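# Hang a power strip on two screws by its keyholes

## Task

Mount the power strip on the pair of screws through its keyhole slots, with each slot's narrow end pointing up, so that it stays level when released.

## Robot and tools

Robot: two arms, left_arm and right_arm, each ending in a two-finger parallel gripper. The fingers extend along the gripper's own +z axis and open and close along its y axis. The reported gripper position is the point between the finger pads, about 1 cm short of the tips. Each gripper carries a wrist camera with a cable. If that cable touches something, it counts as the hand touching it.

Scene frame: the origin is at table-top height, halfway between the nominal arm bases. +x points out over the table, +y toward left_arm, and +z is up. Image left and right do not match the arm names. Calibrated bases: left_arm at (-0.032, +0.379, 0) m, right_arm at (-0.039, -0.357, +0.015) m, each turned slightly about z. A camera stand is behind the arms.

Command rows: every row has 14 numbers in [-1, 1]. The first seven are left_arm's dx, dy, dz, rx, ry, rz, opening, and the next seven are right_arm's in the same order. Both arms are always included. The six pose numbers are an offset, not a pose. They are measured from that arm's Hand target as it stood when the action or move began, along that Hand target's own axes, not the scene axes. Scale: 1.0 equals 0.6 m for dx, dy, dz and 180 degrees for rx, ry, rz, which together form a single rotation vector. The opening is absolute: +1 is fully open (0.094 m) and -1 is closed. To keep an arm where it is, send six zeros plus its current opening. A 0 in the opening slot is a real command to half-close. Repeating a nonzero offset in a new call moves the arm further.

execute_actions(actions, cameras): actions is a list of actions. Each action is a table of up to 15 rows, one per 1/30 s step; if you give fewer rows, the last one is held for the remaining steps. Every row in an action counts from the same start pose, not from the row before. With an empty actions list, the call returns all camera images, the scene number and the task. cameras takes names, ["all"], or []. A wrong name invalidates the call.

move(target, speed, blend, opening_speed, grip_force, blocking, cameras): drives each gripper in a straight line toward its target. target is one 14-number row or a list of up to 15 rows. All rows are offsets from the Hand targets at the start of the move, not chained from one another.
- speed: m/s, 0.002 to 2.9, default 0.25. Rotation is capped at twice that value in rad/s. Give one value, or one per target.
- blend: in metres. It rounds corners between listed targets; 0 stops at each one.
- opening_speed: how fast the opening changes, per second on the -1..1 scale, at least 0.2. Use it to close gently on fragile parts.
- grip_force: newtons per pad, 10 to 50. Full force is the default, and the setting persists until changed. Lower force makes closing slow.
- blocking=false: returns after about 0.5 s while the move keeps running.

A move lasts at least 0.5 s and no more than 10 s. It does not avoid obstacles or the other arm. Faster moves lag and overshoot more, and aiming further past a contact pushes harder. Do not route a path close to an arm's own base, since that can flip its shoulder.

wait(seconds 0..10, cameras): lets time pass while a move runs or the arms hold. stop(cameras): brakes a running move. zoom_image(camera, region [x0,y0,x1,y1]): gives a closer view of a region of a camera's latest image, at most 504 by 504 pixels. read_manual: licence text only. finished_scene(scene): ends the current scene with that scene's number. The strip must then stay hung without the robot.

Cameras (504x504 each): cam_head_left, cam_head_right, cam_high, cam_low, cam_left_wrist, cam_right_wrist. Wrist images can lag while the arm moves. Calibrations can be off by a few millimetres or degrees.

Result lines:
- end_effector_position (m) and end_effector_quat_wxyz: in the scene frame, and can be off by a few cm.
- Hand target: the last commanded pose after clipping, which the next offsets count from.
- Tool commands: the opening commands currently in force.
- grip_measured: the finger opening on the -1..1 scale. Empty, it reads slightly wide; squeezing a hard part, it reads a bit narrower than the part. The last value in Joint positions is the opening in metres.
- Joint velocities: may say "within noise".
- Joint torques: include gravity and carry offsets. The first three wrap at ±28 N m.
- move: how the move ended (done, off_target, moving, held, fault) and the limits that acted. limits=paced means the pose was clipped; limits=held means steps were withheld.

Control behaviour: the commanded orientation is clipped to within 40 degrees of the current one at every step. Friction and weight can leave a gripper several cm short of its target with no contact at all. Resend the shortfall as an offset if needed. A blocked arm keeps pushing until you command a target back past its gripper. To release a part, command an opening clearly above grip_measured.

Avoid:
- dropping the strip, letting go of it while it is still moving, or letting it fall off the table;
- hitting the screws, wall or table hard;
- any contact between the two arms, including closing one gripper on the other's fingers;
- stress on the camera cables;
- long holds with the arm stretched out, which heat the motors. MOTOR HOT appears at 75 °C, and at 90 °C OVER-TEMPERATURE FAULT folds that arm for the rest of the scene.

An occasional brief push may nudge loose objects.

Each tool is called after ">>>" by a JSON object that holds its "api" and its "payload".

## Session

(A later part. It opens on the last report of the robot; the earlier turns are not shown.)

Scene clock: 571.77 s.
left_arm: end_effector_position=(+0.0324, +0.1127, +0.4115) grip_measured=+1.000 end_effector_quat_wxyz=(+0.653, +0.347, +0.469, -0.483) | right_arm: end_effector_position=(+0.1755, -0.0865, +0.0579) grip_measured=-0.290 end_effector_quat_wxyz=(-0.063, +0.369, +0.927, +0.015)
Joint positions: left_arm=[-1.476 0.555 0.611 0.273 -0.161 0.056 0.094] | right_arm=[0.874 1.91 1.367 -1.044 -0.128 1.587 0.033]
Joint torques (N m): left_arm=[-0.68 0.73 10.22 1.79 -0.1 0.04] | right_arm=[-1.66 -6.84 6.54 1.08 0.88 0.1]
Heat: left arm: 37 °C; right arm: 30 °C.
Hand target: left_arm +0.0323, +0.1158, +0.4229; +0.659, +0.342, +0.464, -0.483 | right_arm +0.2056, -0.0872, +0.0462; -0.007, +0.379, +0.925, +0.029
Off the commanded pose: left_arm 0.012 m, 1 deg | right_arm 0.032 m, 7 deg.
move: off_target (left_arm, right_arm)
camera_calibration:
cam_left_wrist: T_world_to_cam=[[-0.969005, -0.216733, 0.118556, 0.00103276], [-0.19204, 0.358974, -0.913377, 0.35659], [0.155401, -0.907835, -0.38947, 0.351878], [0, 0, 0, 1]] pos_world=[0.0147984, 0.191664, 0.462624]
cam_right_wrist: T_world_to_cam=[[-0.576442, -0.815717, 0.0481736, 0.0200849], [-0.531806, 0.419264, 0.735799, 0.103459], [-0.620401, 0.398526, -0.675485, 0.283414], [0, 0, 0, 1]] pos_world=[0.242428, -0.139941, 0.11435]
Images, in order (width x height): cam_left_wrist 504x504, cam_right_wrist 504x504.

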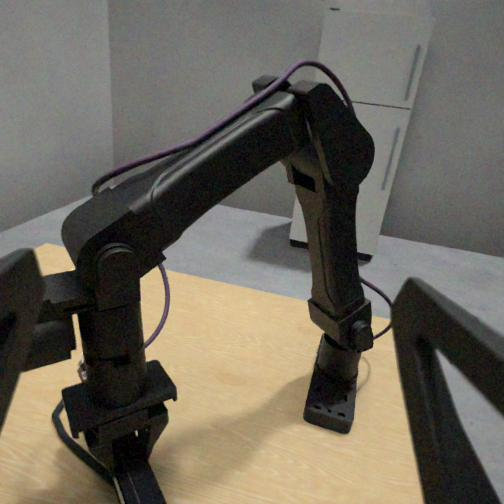

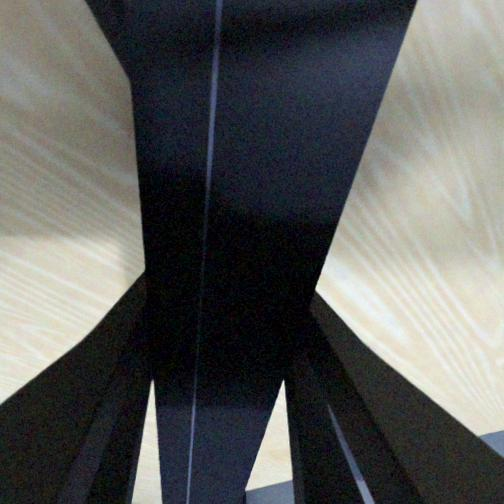

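>>> {"api": "move", "payload": {"target": [[0,0,0,0,0,0,1,0.037,-0.034,-0.015,0,0,0,-0.6],[0,0,0,0,0,0,1,0.037,-0.034,-0.015,0,0,0,0.4],[0,0,0,0,0,0,1,0.037,-0.034,-0.25,0,0,0,0.4]], "speed": 0.15, "opening_speed": 0.8, "cameras": ["all"]}}

Scene clock: 583.73 s.
left_arm: end_effector_position=(+0.0324, +0.1127, +0.4115) grip_measured=+1.000 end_effector_quat_wxyz=(+0.653, +0.347, +0.469, -0.483) | right_arm: end_effector_position=(+0.1711, -0.0895, +0.1834) grip_measured=+0.397 end_effector_quat_wxyz=(-0.019, +0.376, +0.926, +0.024)
Joint positions: left_arm=[-1.476 0.555 0.611 0.273 -0.161 0.056 0.094] | right_arm=[0.919 1.813 1.748 -1.472 -0.051 1.648 0.066]
Joint torques (N m): left_arm=[-0.73 0.81 10.11 1.83 -0.11 0.06] | right_arm=[-0.73 -9.4 10.02 0.12 0.15 0.01]
Heat: left arm: 37 °C; right arm: 30 °C.
Hand target: left_arm +0.0323, +0.1158, +0.4229; +0.659, +0.342, +0.464, -0.483 | right_arm +0.1742, -0.0950, +0.1958; -0.007, +0.379, +0.925, +0.029
Off the commanded pose: left_arm 0.012 m, 1 deg | right_arm 0.014 m, 1 deg.
move: off_target (left_arm, right_arm)
camera_calibration:
cam_left_wrist: T_world_to_cam=[[-0.969005, -0.216733, 0.118556, 0.00103276], [-0.19204, 0.358974, -0.913377, 0.35659], [0.155401, -0.907835, -0.38947, 0.351878], [0, 0, 0, 1]] pos_world=[0.0147984, 0.191664, 0.462624]
cam_right_wrist: T_world_to_cam=[[-0.592441, -0.805544, 0.0105843, 0.0196796], [-0.586775, 0.440474, 0.679469, 0.0317221], [-0.552005, 0.396335, -0.733628, 0.3654], [0, 0, 0, 1]] pos_world=[0.231975, -0.142941, 0.246305]

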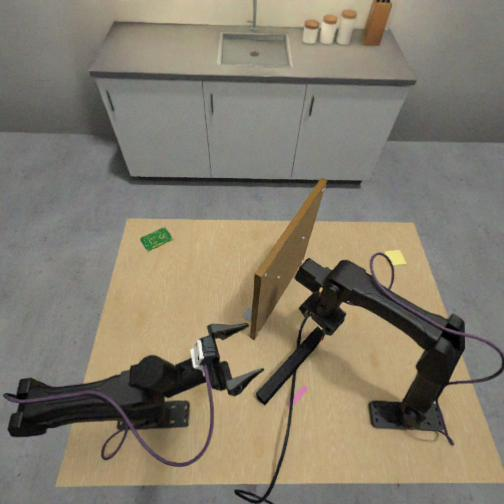

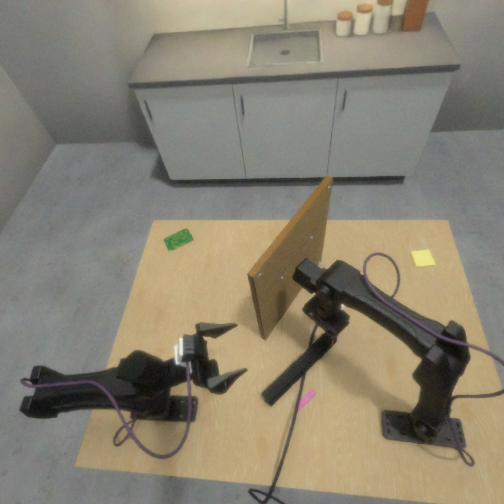

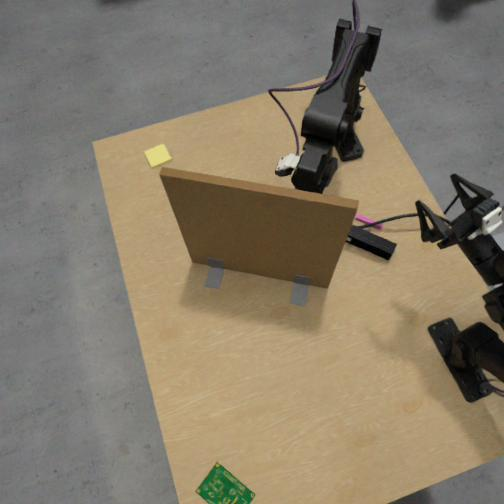

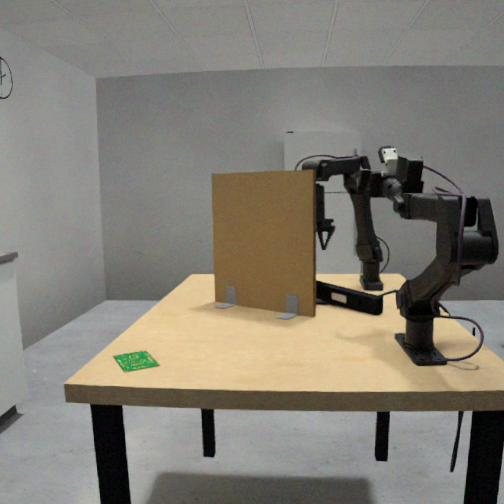

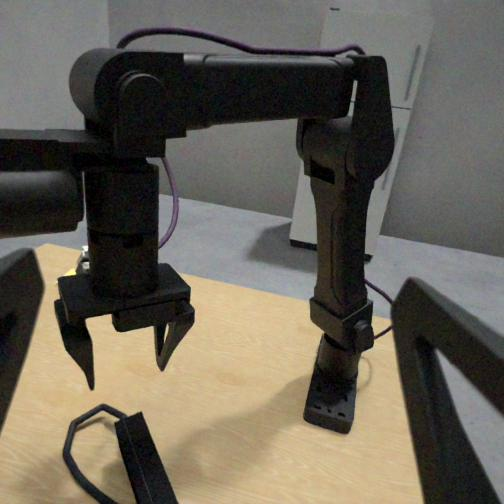

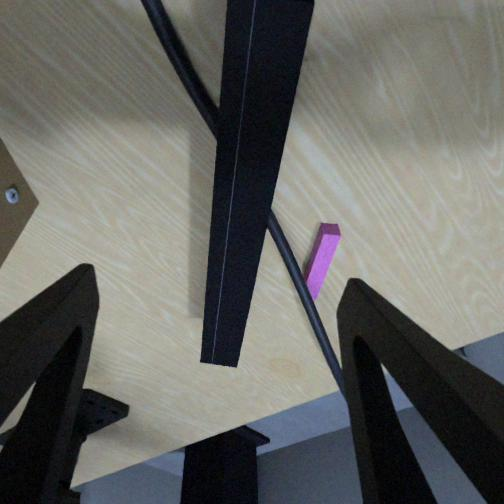

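>>> {"api": "move", "payload": {"target": [0,0,0,0,0,0,1,-0.222,-0.155,0,0,0,0,1]}}

>>> {"api": "move", "payload": {"target": [0.45,-0.032,0.007,-0.150,0.594,-0.107,1,0,0,0,0,0,0,1], "cameras": ["cam_left_wrist","cam_head_left"]}}

Scene clock: 630.20 s.
left_arm: end_effector_position=(+0.0324, +0.1127, +0.4115) grip_measured=+1.000 end_effector_quat_wxyz=(+0.653, +0.347, +0.469, -0.483) | right_arm: end_effector_position=(+0.2065, -0.2532, +0.1818) grip_measured=+0.997 end_effector_quat_wxyz=(-0.015, +0.378, +0.925, +0.019)
Joint positions: left_arm=[-1.476 0.555 0.611 0.273 -0.161 0.056 0.094] | right_arm=[0.407 1.554 1.453 -1.466 -0.049 1.141 0.094]
Joint torques (N m): left_arm=[-0.7 0.87 10.1 1.84 -0.1 0.03] | right_arm=[-0.34 -8.24 6.28 0.34 -0.08 0.07]
Heat: left arm: 37 °C; right arm: 33 °C.
Hand target: left_arm +0.0323, +0.1158, +0.4229; +0.659, +0.342, +0.464, -0.483 | right_arm +0.2041, -0.2545, +0.1866; -0.007, +0.379, +0.925, +0.029
Off the commanded pose: left_arm 0.012 m, 1 deg | right_arm 0.006 m, 1 deg.
move: off_target (left_arm)

Scene clock: 634.93 s.
left_arm: end_effector_position=(+0.0419, +0.0229, +0.1688) grip_measured=+1.000 end_effector_quat_wxyz=(+0.005, +0.382, +0.924, +0.001) | right_arm: end_effector_position=(+0.2065, -0.2532, +0.1818) grip_measured=+0.997 end_effector_quat_wxyz=(-0.015, +0.378, +0.925, +0.019)
Joint positions: left_arm=[-1.406 1.946 1.925 -1.547 -0.009 -0.59 0.094] | right_arm=[0.407 1.554 1.453 -1.466 -0.049 1.14 0.094]
Joint torques (N m): left_arm=[0.54 -8.29 8.57 0.17 0.07 -0.14] | right_arm=[-0.34 -8.24 6.3 0.34 -0.08 0]
Heat: left arm: 36 °C; right arm: 33 °C.
Hand target: left_arm +0.0426, +0.0201, +0.1699; +0.000, +0.376, +0.927, -0.001 | right_arm +0.2041, -0.2545, +0.1866; -0.007, +0.379, +0.925, +0.029
Off the commanded pose: left_arm 0.003 m, 1 deg | right_arm 0.006 m, 1 deg.
move: done
camera_calibration:
cam_left_wrist: T_world_to_cam=[[-0.601297, -0.798449, 0.0303482, 0.0323297], [-0.585302, 0.465999, 0.663525, -0.0831246], [-0.543934, 0.381213, -0.747538, 0.234606], [0, 0, 0, 1]] pos_world=[0.0983967, -0.024885, 0.229551]
Images, in order (width x height): cam_head_left 504x504, cam_left_wrist 504x504.

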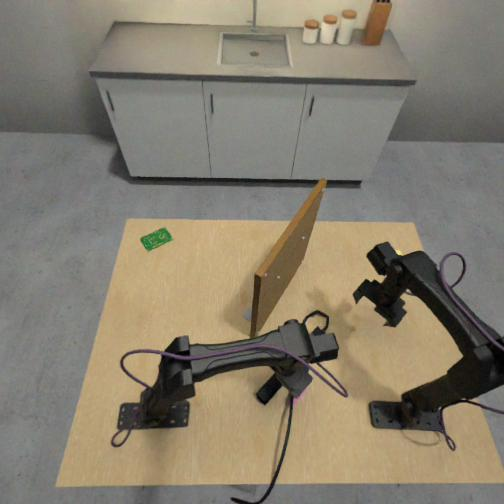

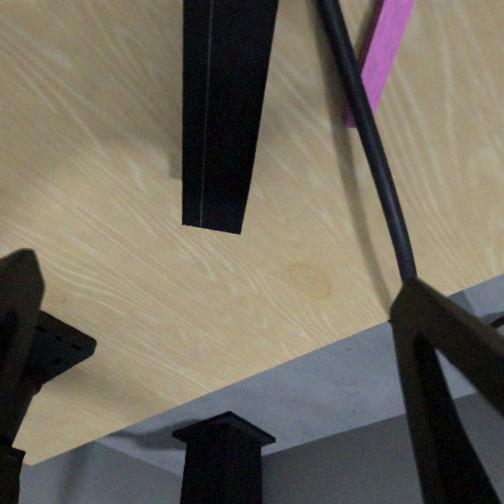

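>>> {"api": "move", "payload": {"target": [[0,0,0,0,0,0,0.3,0,0,0,0,0,0,1],[0,0,0.208,0,0,0,0.3,0,0,0,0,0,0,1],[0,0,0.208,0,0,0,-0.8,0,0,0,0,0,0,1]], "speed": 0.12, "opening_speed": 0.8, "cameras": ["cam_left_wrist","cam_low"]}}

Scene clock: 646.67 s.
left_arm: end_effector_position=(+0.0425, +0.0187, +0.0525) grip_measured=-0.301 end_effector_quat_wxyz=(+0.008, +0.381, +0.924, -0.005) | right_arm: end_effector_position=(+0.2065, -0.2532, +0.1818) grip_measured=+0.997 end_effector_quat_wxyz=(-0.015, +0.378, +0.925, +0.019)
Joint positions: left_arm=[-1.406 1.955 1.473 -1.072 -0.007 -0.592 0.033] | right_arm=[0.407 1.554 1.453 -1.466 -0.049 1.14 0.094]
Joint torques (N m): left_arm=[0.55 -8.28 5.59 0.37 0.05 -0.16] | right_arm=[-0.35 -8.24 6.3 0.34 -0.09 0]
Heat: left arm: 34 °C; right arm: 33 °C.
Hand target: left_arm +0.0426, +0.0197, +0.0451; +0.000, +0.376, +0.927, -0.001 | right_arm +0.2041, -0.2545, +0.1866; -0.007, +0.379, +0.925, +0.029
Off the commanded pose: left_arm 0.007 m, 1 deg | right_arm 0.006 m, 1 deg.
move: done
camera_calibration:
cam_left_wrist: T_world_to_cam=[[-0.60017, -0.798863, 0.040181, 0.032285], [-0.58664, 0.473767, 0.656809, -0.0033859], [-0.543736, 0.370625, -0.752986, 0.150089], [0, 0, 0, 1]] pos_world=[0.0989992, -0.0282314, 0.113942]
Images, in order (width x height): cam_low 504x504, cam_left_wrist 504x504.

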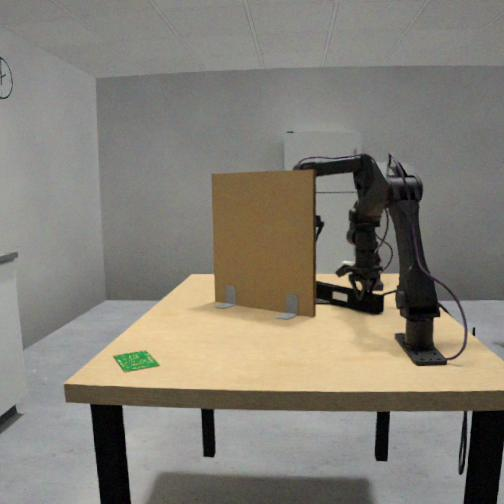

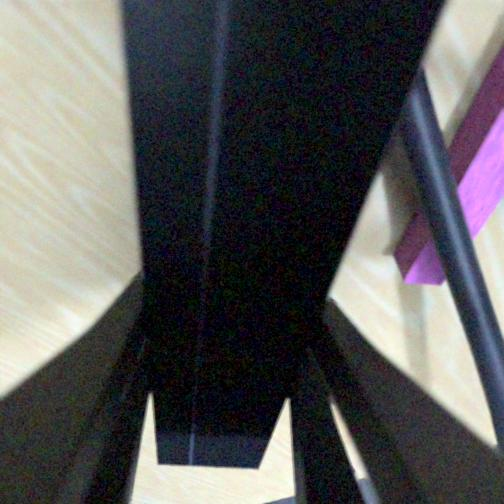

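>>> {"api": "move", "payload": {"target": [[0,0,-0.035,0,0,0,-0.8,0,0,0,0,0,0,1],[-0.2,0,-0.05,0,0,0,-0.8,0,0,0,0,0,0,1],[-0.2,0,-0.1,0,0,0,-0.8,0,0,0,0,0,0,1]], "speed": 0.1, "cameras": ["all"]}}

Scene clock: 655.53 s.
left_arm: end_effector_position=(+0.1031, -0.0562, +0.1054) grip_measured=-0.303 end_effector_quat_wxyz=(-0.033, +0.382, +0.924, -0.009) | right_arm: end_effector_position=(+0.2065, -0.2532, +0.1818) grip_measured=+0.997 end_effector_quat_wxyz=(-0.015, +0.378, +0.925, +0.019)
Joint positions: left_arm=[-1.28 2.424 2.438 -1.615 0.062 -0.463 0.033] | right_arm=[0.407 1.554 1.453 -1.466 -0.049 1.14 0.094]
Joint torques (N m): left_arm=[2.33 -11.23 9.65 0.57 -0.56 0.07] | right_arm=[-0.35 -8.24 6.3 0.34 -0.09 0]
Heat: left arm: 34 °C; right arm: 32 °C.
Hand target: left_arm +0.1286, -0.0637, +0.1053; +0.000, +0.376, +0.927, -0.001 | right_arm +0.2041, -0.2545, +0.1866; -0.007, +0.379, +0.925, +0.029
Off the commanded pose: left_arm 0.027 m, 4 deg | right_arm 0.006 m, 1 deg.
joint read past its limit (left arm) — joint 4 (wrist pitch), lower limit.
joint sent to its limit (left arm) — joint 4 (wrist pitch), lower limit. The joint targets still meet the commanded pose.
move: off_target (left_arm)
camera_calibration:
cam_left_wrist: T_world_to_cam=[[-0.597642, -0.798861, 0.0681569, 0.00358332], [-0.531831, 0.458611, 0.711921, 0.0204913], [-0.599983, 0.389225, -0.698944, 0.251811], [0, 0, 0, 1]] pos_world=[0.164122, -0.104546, 0.16117]
cam_right_wrist: T_world_to_cam=[[-0.596711, -0.802262, 0.0176619, -0.0908511], [-0.586445, 0.451001, 0.672815, 0.129533], [-0.54774, 0.391119, -0.7396, 0.447498], [0, 0, 0, 1]] pos_world=[0.266865, -0.306331, 0.245422]

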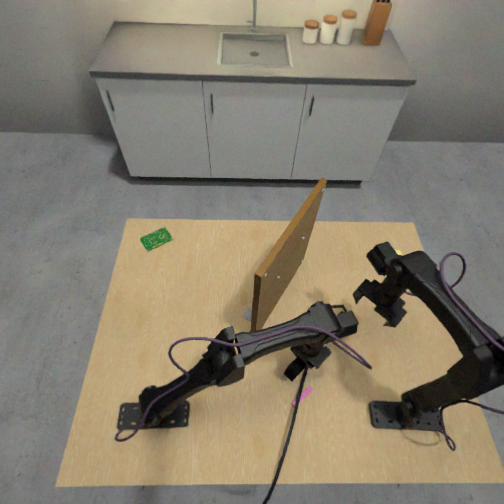

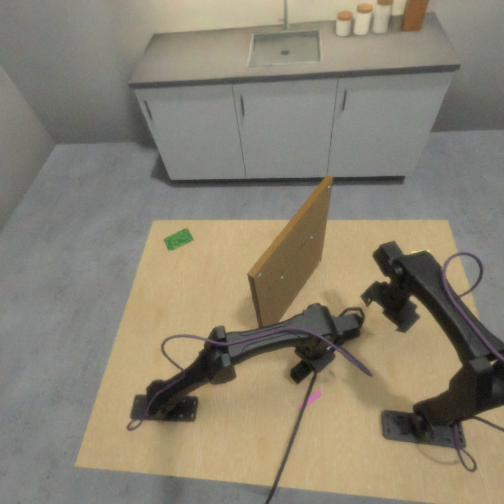

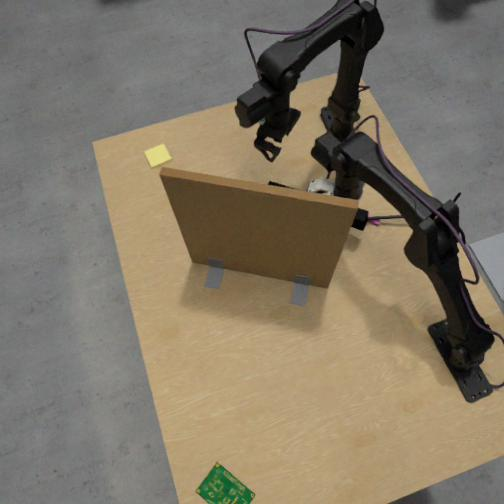

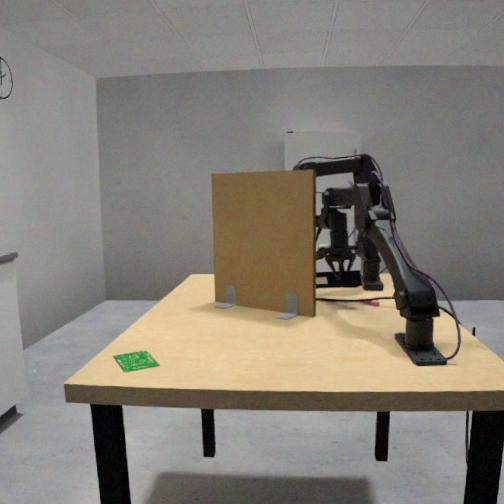

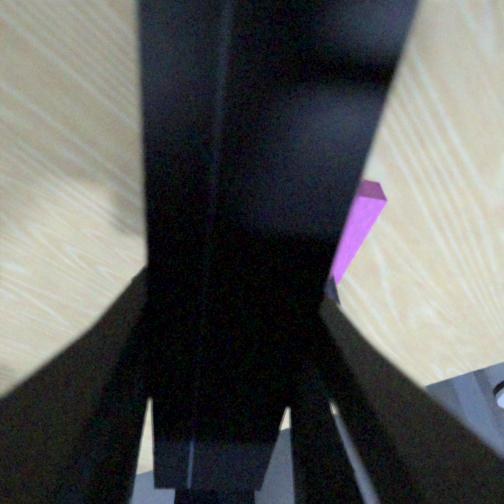

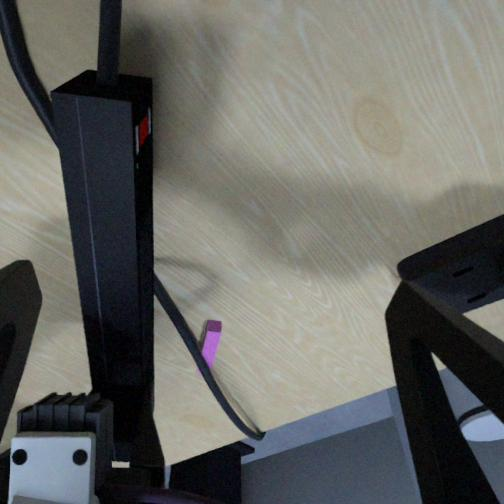

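>>> {"api": "move", "payload": {"target": [0,0,-0.09,0,0,0,-0.8,0,0,0,0,0,0,1], "speed": 0.1, "cameras": ["cam_right_wrist","cam_head_right","cam_head_left"]}}

>>> {"api": "zoom_image", "payload": {"camera": "cam_right_wrist", "region": [0, 50, 250, 504]}}

Scene clock: 667.90 s.
left_arm: end_effector_position=(+0.1041, -0.0565, +0.1285) grip_measured=-0.303 end_effector_quat_wxyz=(-0.016, +0.381, +0.924, -0.030) | right_arm: end_effector_position=(+0.2065, -0.2532, +0.1818) grip_measured=+0.997 end_effector_quat_wxyz=(-0.015, +0.378, +0.925, +0.019)
Joint positions: left_arm=[-1.277 2.373 2.441 -1.615 0.064 -0.463 0.033] | right_arm=[0.407 1.554 1.453 -1.466 -0.049 1.14 0.094]
Joint torques (N m): left_arm=[2.26 -16.99 9.35 0.69 -0.61 0.04] | right_arm=[-0.35 -8.24 6.28 0.34 -0.08 0]
Heat: left arm: 33 °C; right arm: 32 °C.
Hand target: left_arm +0.1286, -0.0636, +0.1593; +0.000, +0.376, +0.927, -0.001 | right_arm +0.2041, -0.2545, +0.1866; -0.007, +0.379, +0.925, +0.029
Off the commanded pose: left_arm 0.040 m, 4 deg | right_arm 0.006 m, 1 deg.
joint read past its limit (left arm) — joint 4 (wrist pitch), lower limit.
joint sent to its limit (left arm) — joint 4 (wrist pitch), lower limit. The joint targets are off in orientation, not in position.
move: off_target (left_arm)
camera_calibration:
cam_right_wrist: T_world_to_cam=[[-0.596711, -0.802262, 0.0176619, -0.0908511], [-0.586445, 0.451001, 0.672815, 0.129533], [-0.54774, 0.391119, -0.7396, 0.447498], [0, 0, 0, 1]] pos_world=[0.266865, -0.306331, 0.245422]
Images, in order (width x height): cam_head_left 504x504, cam_head_right 504x504, cam_right_wrist 504x504.

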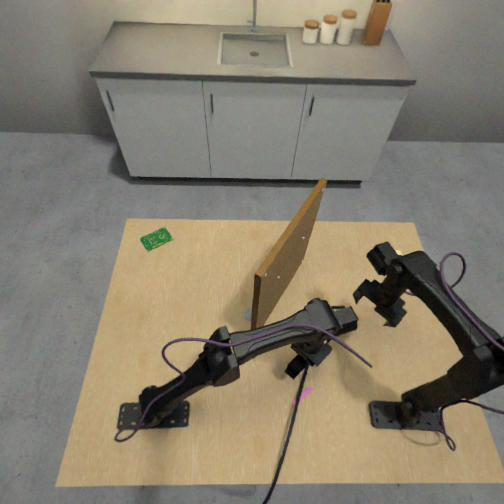

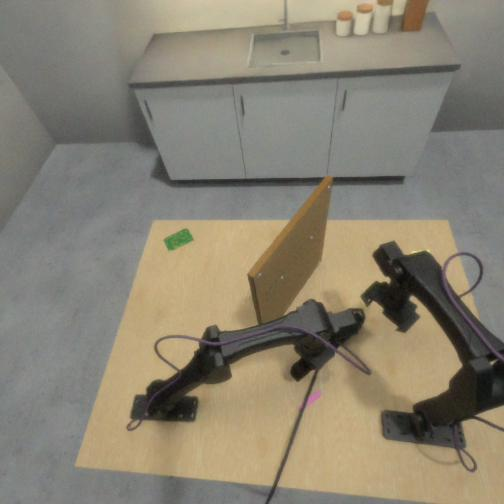

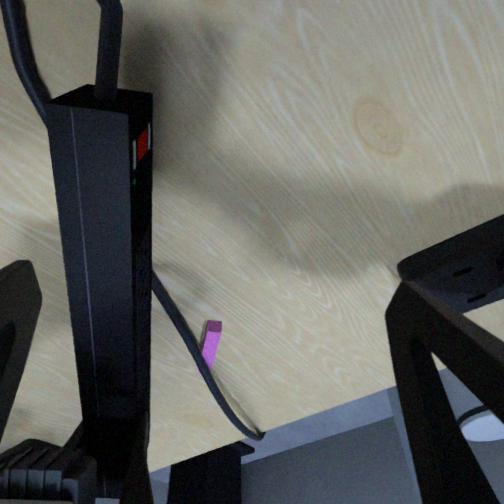

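Scaled by 1.110 from the camera's 504x504 image, which has a finer 720x720 frame.

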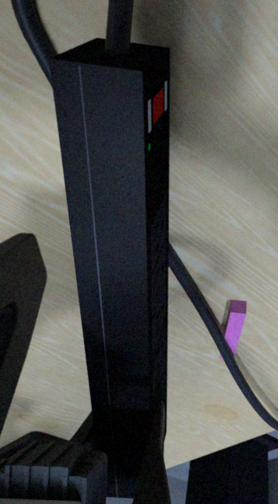

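>>> {"api": "move", "payload": {"target": [0,0,0,0,0,0,-0.8,0.036,-0.105,-0.13,0,0,0,1]}}

>>> {"api": "move", "payload": {"target": [-0.207,0.048,0,0,0,0,-0.8,0,0,0,0,0,0,0.3], "speed": 0.12, "cameras": ["cam_right_wrist","cam_head_right","cam_head_left","cam_left_wrist"]}}

Scene clock: 708.73 s.
left_arm: end_effector_position=(+0.1041, -0.0565, +0.1285) grip_measured=-0.303 end_effector_quat_wxyz=(-0.016, +0.381, +0.924, -0.030) | right_arm: end_effector_position=(+0.1463, -0.2864, +0.2645) grip_measured=+0.997 end_effector_quat_wxyz=(+0.101, +0.376, +0.913, +0.119)
Joint positions: left_arm=[-1.277 2.373 2.441 -1.615 0.064 -0.463 0.033] | right_arm=[0.358 1.126 1.435 -1.57 -0.05 1.105 0.094]
Joint torques (N m): left_arm=[2.21 -16.92 9.39 0.66 -0.6 0.02] | right_arm=[-0.66 -1.24 6.27 0.75 -0.04 0.07]
Heat: left arm: 31 °C; right arm: 32 °C.
Hand target: left_arm +0.1286, -0.0636, +0.1593; +0.000, +0.376, +0.927, -0.001 | right_arm +0.1438, -0.2888, +0.2621; -0.007, +0.379, +0.925, +0.029
Off the commanded pose: left_arm 0.040 m, 4 deg | right_arm 0.004 m, 16 deg.
joint read past its limit (left arm) — joint 4 (wrist pitch), lower limit.
joint sent to its limit (left arm) — joint 4 (wrist pitch), lower limit. The joint targets are off in orientation, not in position.
joint sent to its limit (right arm) — joint 4 (wrist pitch), lower limit. The joint targets are off in orientation, not in position.
move: off_target (left_arm, right_arm)

Scene clock: 710.60 s.
left_arm: end_effector_position=(+0.1975, -0.1085, +0.1556) grip_measured=-0.303 end_effector_quat_wxyz=(+0.088, +0.372, +0.912, -0.147) | right_arm: end_effector_position=(+0.1463, -0.2864, +0.2645) grip_measured=+0.303 end_effector_quat_wxyz=(+0.101, +0.376, +0.913, +0.119)
Joint positions: left_arm=[-1.129 2.552 2.837 -1.526 0.107 -0.34 0.033] | right_arm=[0.358 1.126 1.435 -1.57 -0.05 1.105 0.061]
Joint torques (N m): left_arm=[2.66 -11.37 8.88 2.27 -0.8 0.06] | right_arm=[-0.66 -1.18 6.27 0.75 -0.04 -0.01]
Heat: left arm: 31 °C; right arm: 32 °C.
Hand target: left_arm +0.2378, -0.1295, +0.1595; +0.001, +0.376, +0.927, -0.001 | right_arm +0.1438, -0.2888, +0.2621; -0.007, +0.379, +0.925, +0.029
Off the commanded pose: left_arm 0.046 m, 20 deg | right_arm 0.004 m, 16 deg.
elbow stopped short (left arm): the move would have taken joint 3 (elbow) straighter than the controller allows.
joint sent to its limit (right arm) — joint 4 (wrist pitch), lower limit. The joint targets are off in orientation, not in position.
move: off_target (left_arm, right_arm)
camera_calibration:
cam_left_wrist: T_world_to_cam=[[-0.6025, -0.750842, 0.270611, -0.0105718], [-0.612595, 0.65239, 0.446223, 0.137335], [-0.511587, 0.103074, -0.853027, 0.339309], [0, 0, 0, 1]] pos_world=[0.251347, -0.132508, 0.231018]
cam_right_wrist: T_world_to_cam=[[-0.575521, -0.784057, -0.232444, -0.0865782], [-0.75568, 0.401225, 0.517655, 0.105004], [-0.312609, 0.473574, -0.823409, 0.500037], [0, 0, 0, 1]] pos_world=[0.185838, -0.346817, 0.337255]
Images, in order (width x height): cam_head_left 504x504, cam_head_right 504x504, cam_left_wrist 504x504, cam_right_wrist 504x504.

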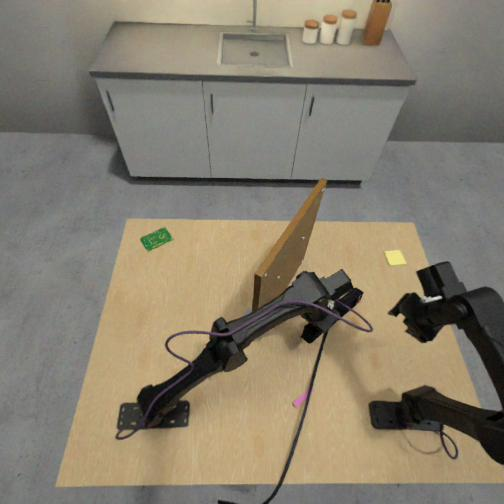

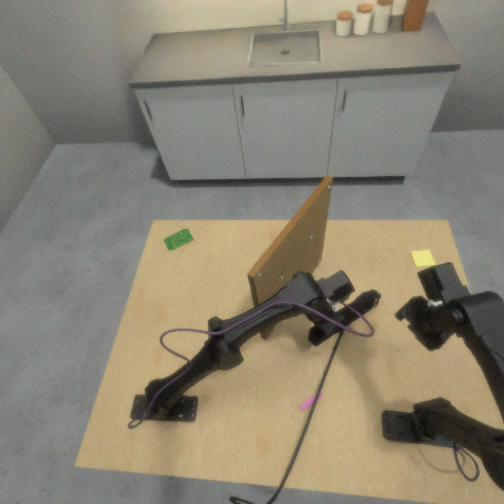

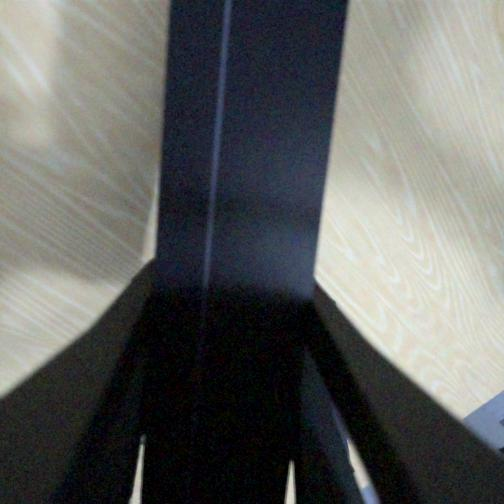

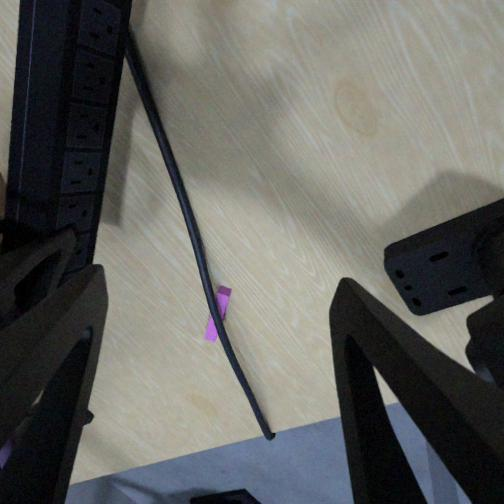

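>>> {"api": "move", "payload": {"target": [0,0,0,0,0,0,-0.8,-0.053,0.11,0.179,-0.416,-0.021,-0.009,0.7], "speed": 0.2, "cameras": ["all"]}}

Scene clock: 746.40 s.
left_arm: end_effector_position=(+0.1975, -0.1085, +0.1556) grip_measured=-0.303 end_effector_quat_wxyz=(+0.088, +0.372, +0.912, -0.147) | right_arm: end_effector_position=(+0.2160, -0.2620, +0.1566) grip_measured=+0.697 end_effector_quat_wxyz=(+0.254, +0.306, +0.721, +0.567)
Joint positions: left_arm=[-1.129 2.552 2.837 -1.526 0.107 -0.34 0.033] | right_arm=[-0.155 0.752 0.147 0.226 -0.911 1.246 0.08]
Joint torques (N m): left_arm=[2.33 -11.63 8.96 2.24 -0.78 0.02] | right_arm=[0.87 0.4 7.41 1.82 -0.34 0.01]
Heat: left arm: 36 °C; right arm: 28 °C.
Hand target: left_arm +0.2377, -0.1295, +0.1595; +0.000, +0.376, +0.927, -0.001 | right_arm +0.2136, -0.2577, +0.1569; +0.253, +0.294, +0.722, +0.574
Off the commanded pose: left_arm 0.046 m, 20 deg | right_arm 0.005 m, 2 deg.
elbow stopped short (left arm): the move would have taken joint 3 (elbow) straighter than the controller allows.
move: off_target (left_arm)
camera_calibration:
cam_left_wrist: T_world_to_cam=[[-0.6025, -0.750842, 0.270611, -0.0105718], [-0.612595, 0.65239, 0.446223, 0.137335], [-0.511587, 0.103074, -0.853027, 0.339309], [0, 0, 0, 1]] pos_world=[0.251347, -0.132508, 0.231018]
cam_right_wrist: T_world_to_cam=[[-0.0922482, -0.297297, -0.950318, 0.0831911], [-0.99118, 0.118613, 0.0591078, 0.252299], [0.0951474, 0.947389, -0.305617, 0.376375], [0, 0, 0, 1]] pos_world=[0.221937, -0.361767, 0.179172]

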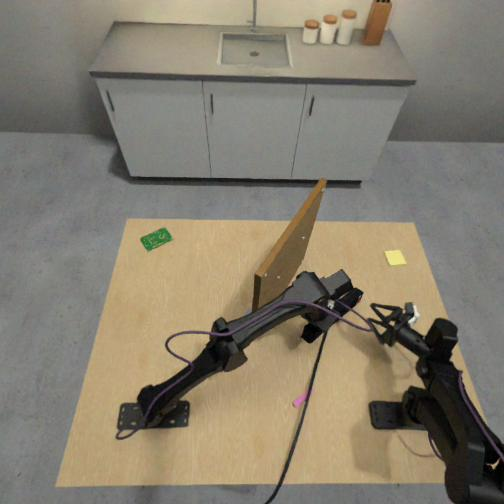

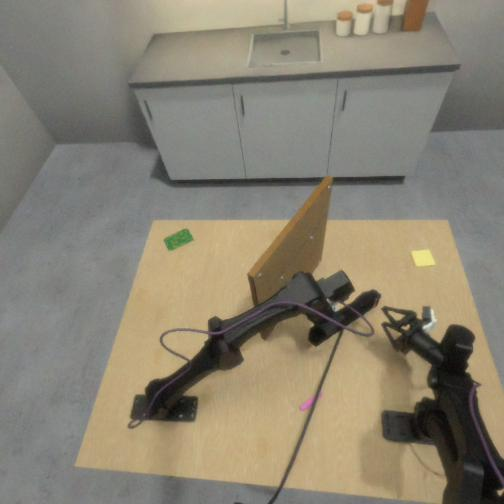

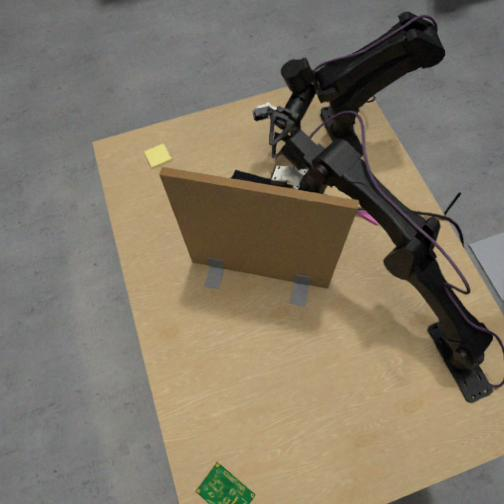

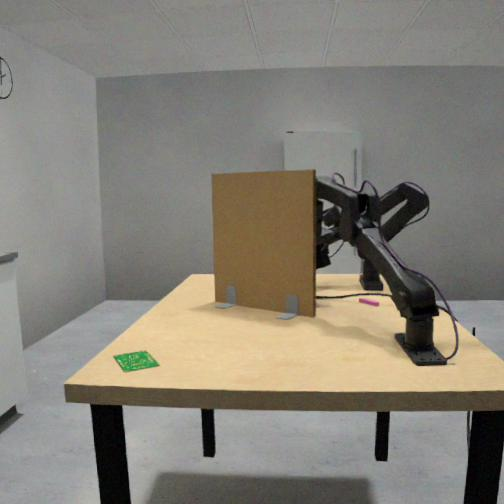

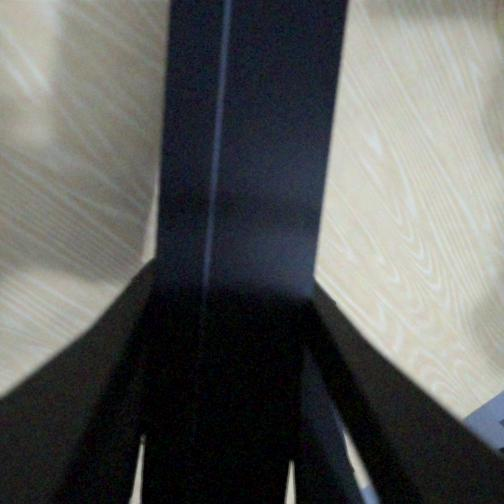

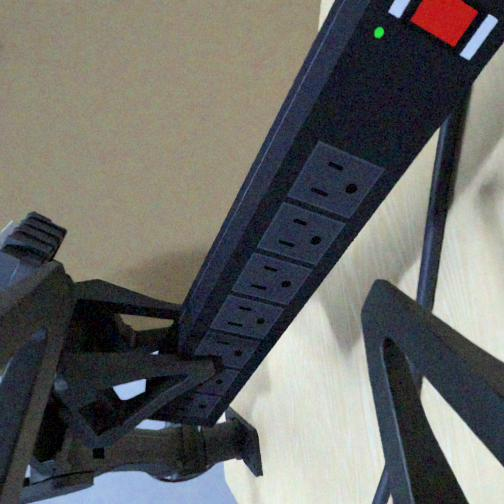

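>>> {"api": "zoom_image", "payload": {"camera": "cam_right_wrist", "region": [130, 0, 504, 430]}}

Scaled by 1.172 from the camera's 504x504 image, which has a finer 720x720 frame.

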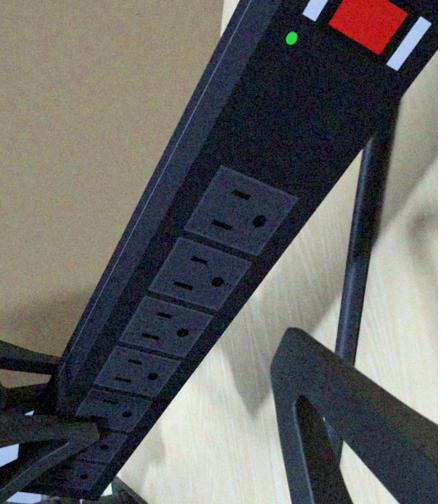

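>>> {"api": "move", "payload": {"target": [0,0,0,0,0,0,-0.8,0.026,-0.075,0.04,0,0,0.088,0.7], "speed": 0.12, "cameras": ["cam_right_wrist","cam_head_right"]}}

>>> {"api": "zoom_image", "payload": {"camera": "cam_right_wrist", "region": [0, 0, 504, 504]}}

Scene clock: 826.53 s.
left_arm: end_effector_position=(+0.1975, -0.1085, +0.1556) grip_measured=-0.303 end_effector_quat_wxyz=(+0.088, +0.372, +0.912, -0.147) | right_arm: end_effector_position=(+0.2145, -0.2386, +0.1076) grip_measured=+0.697 end_effector_quat_wxyz=(+0.159, +0.394, +0.684, +0.594)
Joint positions: left_arm=[-1.129 2.552 2.837 -1.526 0.107 -0.34 0.033] | right_arm=[-0.005 1.1 -0.005 0.745 -0.802 1.569 0.08]
Joint torques (N m): left_arm=[2.3 -11.41 8.7 2.19 -0.71 -0.02] | right_arm=[0.58 -0.46 5.9 1.88 -0.1 0.01]
Heat: left arm: 39 °C; right arm: 36 °C.
Hand target: left_arm +0.2377, -0.1295, +0.1595; +0.000, +0.376, +0.927, -0.001 | right_arm +0.2136, -0.2379, +0.1074; +0.172, +0.390, +0.674, +0.603
Off the commanded pose: left_arm 0.046 m, 20 deg | right_arm 0.001 m, 2 deg.
elbow stopped short (left arm): the move would have taken joint 3 (elbow) straighter than the controller allows.
joint sent to its limit (right arm) — joint 3 (elbow), lower limit, where the elbow is as bent as it goes. The joint targets still meet the commanded pose.
move: off_target (left_arm)
camera_calibration:
cam_right_wrist: T_world_to_cam=[[-0.293315, -0.115336, -0.949033, 0.129754], [-0.952954, 0.114658, 0.280592, 0.217997], [0.0764515, 0.986687, -0.143541, 0.335386], [0, 0, 0, 1]] pos_world=[0.220159, -0.340951, 0.110114]
Images, in order (width x height): cam_head_right 504x504, cam_right_wrist 504x504.

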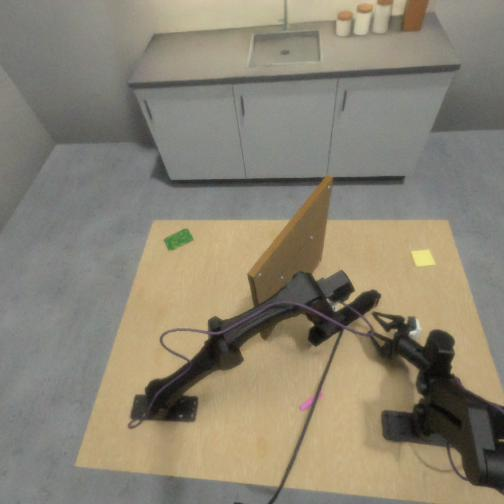

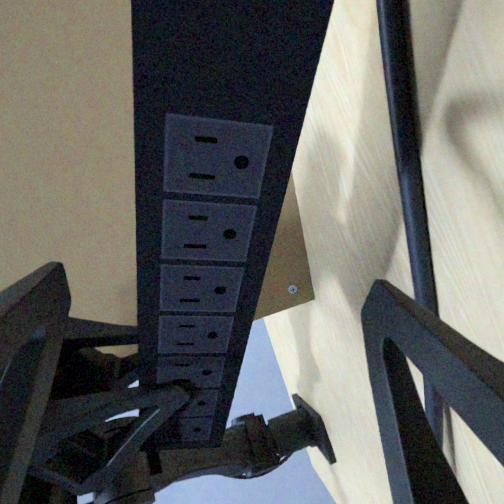

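Scaled by 1.000.

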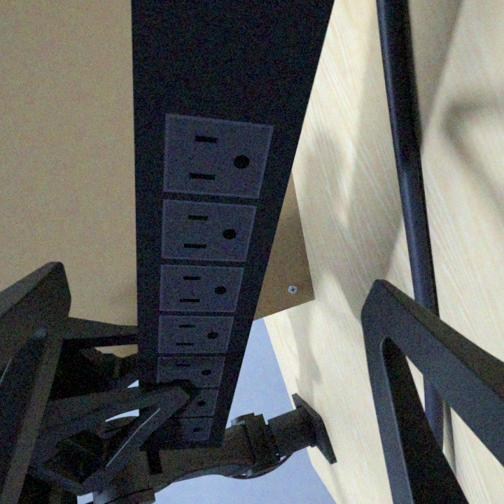

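>>> {"api": "move", "payload": {"target": [[0,0,0,0,0,0,-0.8,0,0,0,0,0,0,0.45],[0,0,0,0,0,0,-0.8,0,0,0.12,0,0,0,0.45]], "speed": 0.06, "cameras": ["cam_right_wrist","cam_head_right"]}}

Scene clock: 852.57 s.
left_arm: end_effector_position=(+0.2171, -0.1019, +0.1557) grip_measured=-0.303 end_effector_quat_wxyz=(+0.116, +0.365, +0.915, -0.125) | right_arm: end_effector_position=(+0.2576, -0.1956, +0.0841) grip_measured=+0.453 end_effector_quat_wxyz=(+0.166, +0.406, +0.676, +0.592)
Joint positions: left_arm=[-1.113 2.552 2.837 -1.515 0.041 -0.329 0.033] | right_arm=[0.278 1.706 0.099 1.325 -0.505 1.698 0.068]
Joint torques (N m): left_arm=[0.06 -11.37 8.9 2.18 -0.31 0.08] | right_arm=[1.28 -3.06 6.69 1.95 -0.14 0]
Heat: left arm: 39 °C; right arm: 37 °C.
Hand target: left_arm +0.2378, -0.1294, +0.1595; +0.000, +0.376, +0.927, -0.001 | right_arm +0.2641, -0.1890, +0.0920; +0.171, +0.390, +0.674, +0.603
Off the commanded pose: left_arm 0.035 m, 20 deg | right_arm 0.012 m, 2 deg.
elbow stopped short (left arm): the move would have taken joint 3 (elbow) straighter than the controller allows.
move: off_target (left_arm, right_arm)
camera_calibration:
cam_right_wrist: T_world_to_cam=[[-0.29924, -0.102181, -0.948691, 0.129183], [-0.948199, 0.142972, 0.283686, 0.264865], [0.106649, 0.984438, -0.139671, 0.277706], [0, 0, 0, 1]] pos_world=[0.260184, -0.298052, 0.0862039]
Images, in order (width x height): cam_head_right 504x504, cam_right_wrist 504x504.

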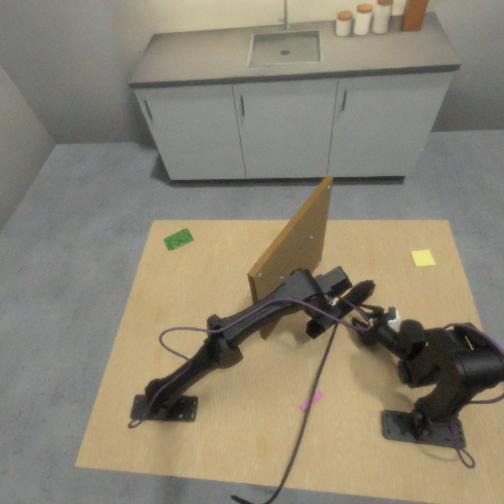

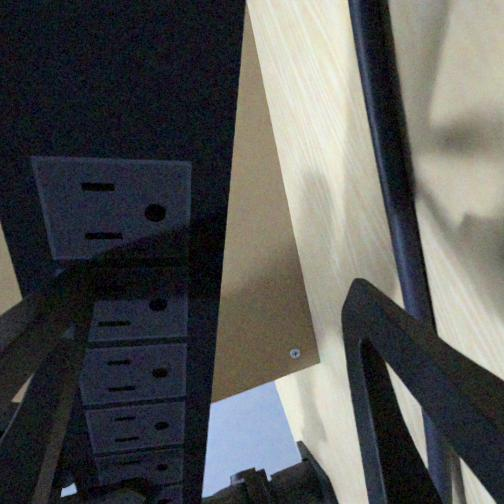

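>>> {"api": "move", "payload": {"target": [[0,0,0,0,0,0,-0.8,0,0,-0.09,0,0,0,0.45],[0,0,0,0,0,0,-0.8,0,0.02,-0.09,0,0,0,0.45]], "speed": 0.1, "cameras": ["cam_right_wrist"]}}

Scene clock: 861.07 s.
left_arm: end_effector_position=(+0.2139, -0.1060, +0.1516) grip_measured=-0.303 end_effector_quat_wxyz=(+0.114, +0.369, +0.914, -0.127) | right_arm: end_effector_position=(+0.2243, -0.2261, +0.1049) grip_measured=+0.453 end_effector_quat_wxyz=(+0.162, +0.403, +0.675, +0.597)
Joint positions: left_arm=[-1.121 2.561 2.837 -1.507 0.045 -0.329 0.033] | right_arm=[0.103 1.26 -0.005 0.956 -0.683 1.645 0.068]
Joint torques (N m): left_arm=[0.92 -12.12 8.92 2.08 -0.32 0.03] | right_arm=[-0.73 -3.12 8.27 1.61 -0.25 -0.07]
Heat: left arm: 39 °C; right arm: 37 °C.
Hand target: left_arm +0.2378, -0.1295, +0.1595; +0.000, +0.376, +0.927, -0.001 | right_arm +0.2301, -0.2261, +0.1150; +0.172, +0.390, +0.674, +0.603
Off the commanded pose: left_arm 0.034 m, 19 deg | right_arm 0.011 m, 2 deg.
elbow stopped short (left arm): the move would have taken joint 3 (elbow) straighter than the controller allows.
move: off_target (left_arm, right_arm)
camera_calibration:
cam_right_wrist: T_world_to_cam=[[-0.296786, -0.0951678, -0.95019, 0.137042], [-0.949954, 0.131007, 0.283592, 0.229394], [0.0974929, 0.986803, -0.129286, 0.31571], [0, 0, 0, 1]] pos_world=[0.227807, -0.328554, 0.105978]
Images, in order (width x height): cam_right_wrist 504x504.

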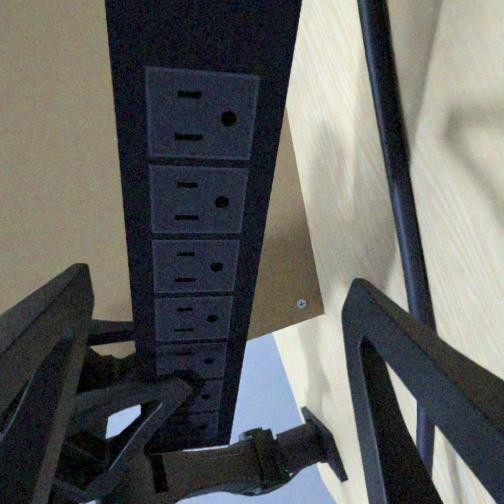

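>>> {"api": "move", "payload": {"target": [[0,0,0,0,0,0,-0.8,0,0.02,0,0,0,0,0.5],[0,0,0,0,0,0,-0.8,0,0.026,0.07,0,0,0,0.5]], "speed": 0.06, "cameras": ["cam_right_wrist"]}}

Scene clock: 873.63 s.
left_arm: end_effector_position=(+0.2139, -0.1060, +0.1516) grip_measured=-0.303 end_effector_quat_wxyz=(+0.114, +0.369, +0.914, -0.127) | right_arm: end_effector_position=(+0.2554, -0.2005, +0.1095) grip_measured=+0.497 end_effector_quat_wxyz=(+0.157, +0.402, +0.680, +0.593)
Joint positions: left_arm=[-1.121 2.561 2.837 -1.507 0.045 -0.329 0.033] | right_arm=[0.235 1.423 0.129 0.996 -0.566 1.682 0.07]
Joint torques (N m): left_arm=[0.88 -12.01 8.91 2.14 -0.33 0.02] | right_arm=[0.68 -2.22 8.36 2.04 -0.02 0.03]
Heat: left arm: 39 °C; right arm: 35 °C.
Hand target: left_arm +0.2378, -0.1295, +0.1595; +0.000, +0.376, +0.927, -0.001 | right_arm +0.2645, -0.1980, +0.1208; +0.171, +0.390, +0.674, +0.603
Off the commanded pose: left_arm 0.034 m, 19 deg | right_arm 0.015 m, 3 deg.
elbow stopped short (left arm): the move would have taken joint 3 (elbow) straighter than the controller allows.
move: off_target (left_arm, right_arm)
camera_calibration:
cam_right_wrist: T_world_to_cam=[[-0.305078, -0.105933, -0.946417, 0.152667], [-0.948435, 0.123555, 0.291899, 0.25154], [0.0860127, 0.986667, -0.138165, 0.291938], [0, 0, 0, 1]] pos_world=[0.260034, -0.302952, 0.111398]
Images, in order (width x height): cam_right_wrist 504x504.

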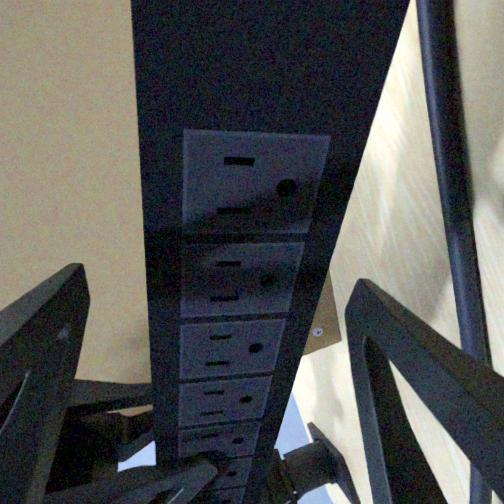

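>>> {"api": "move", "payload": {"target": [[0,0,0,0,0,0,-0.8,0,-0.006,0,0,0,0,0.5],[0,0,0,0,0,0,-0.8,0,-0.005,0.07,0,0,0,0.5]], "speed": 0.06, "cameras": ["cam_right_wrist","cam_head_right"]}}

Scene clock: 881.73 s.
left_arm: end_effector_position=(+0.2139, -0.1060, +0.1516) grip_measured=-0.303 end_effector_quat_wxyz=(+0.114, +0.369, +0.914, -0.127) | right_arm: end_effector_position=(+0.2850, -0.1726, +0.1000) grip_measured=+0.497 end_effector_quat_wxyz=(+0.159, +0.399, +0.681, +0.593)
Joint positions: left_arm=[-1.121 2.561 2.837 -1.507 0.045 -0.329 0.033] | right_arm=[0.34 1.657 0.246 1.132 -0.465 1.711 0.07]
Joint torques (N m): left_arm=[0.88 -12.26 8.9 2.07 -0.33 0.06] | right_arm=[0.64 -3.59 7.47 2.05 0 0.01]
Heat: left arm: 39 °C; right arm: 36 °C.
Hand target: left_arm +0.2378, -0.1295, +0.1595; +0.000, +0.376, +0.927, -0.001 | right_arm +0.2931, -0.1694, +0.1089; +0.172, +0.390, +0.674, +0.603
Off the commanded pose: left_arm 0.034 m, 19 deg | right_arm 0.012 m, 2 deg.
elbow stopped short (left arm): the move would have taken joint 3 (elbow) straighter than the controller allows.
move: off_target (left_arm, right_arm)
camera_calibration:
cam_right_wrist: T_world_to_cam=[[-0.299496, -0.10897, -0.947854, 0.153659], [-0.950234, 0.123379, 0.286063, 0.279908], [0.0857731, 0.986359, -0.140498, 0.260718], [0, 0, 0, 1]] pos_world=[0.289635, -0.274952, 0.102205]
Images, in order (width x height): cam_head_right 504x504, cam_right_wrist 504x504.

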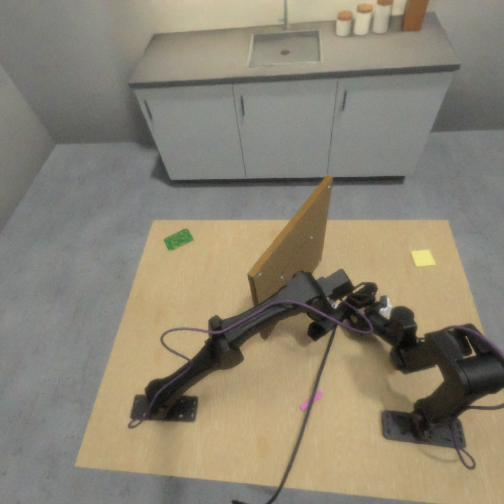

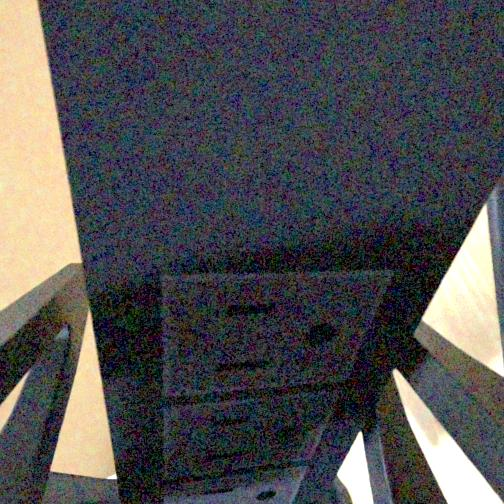

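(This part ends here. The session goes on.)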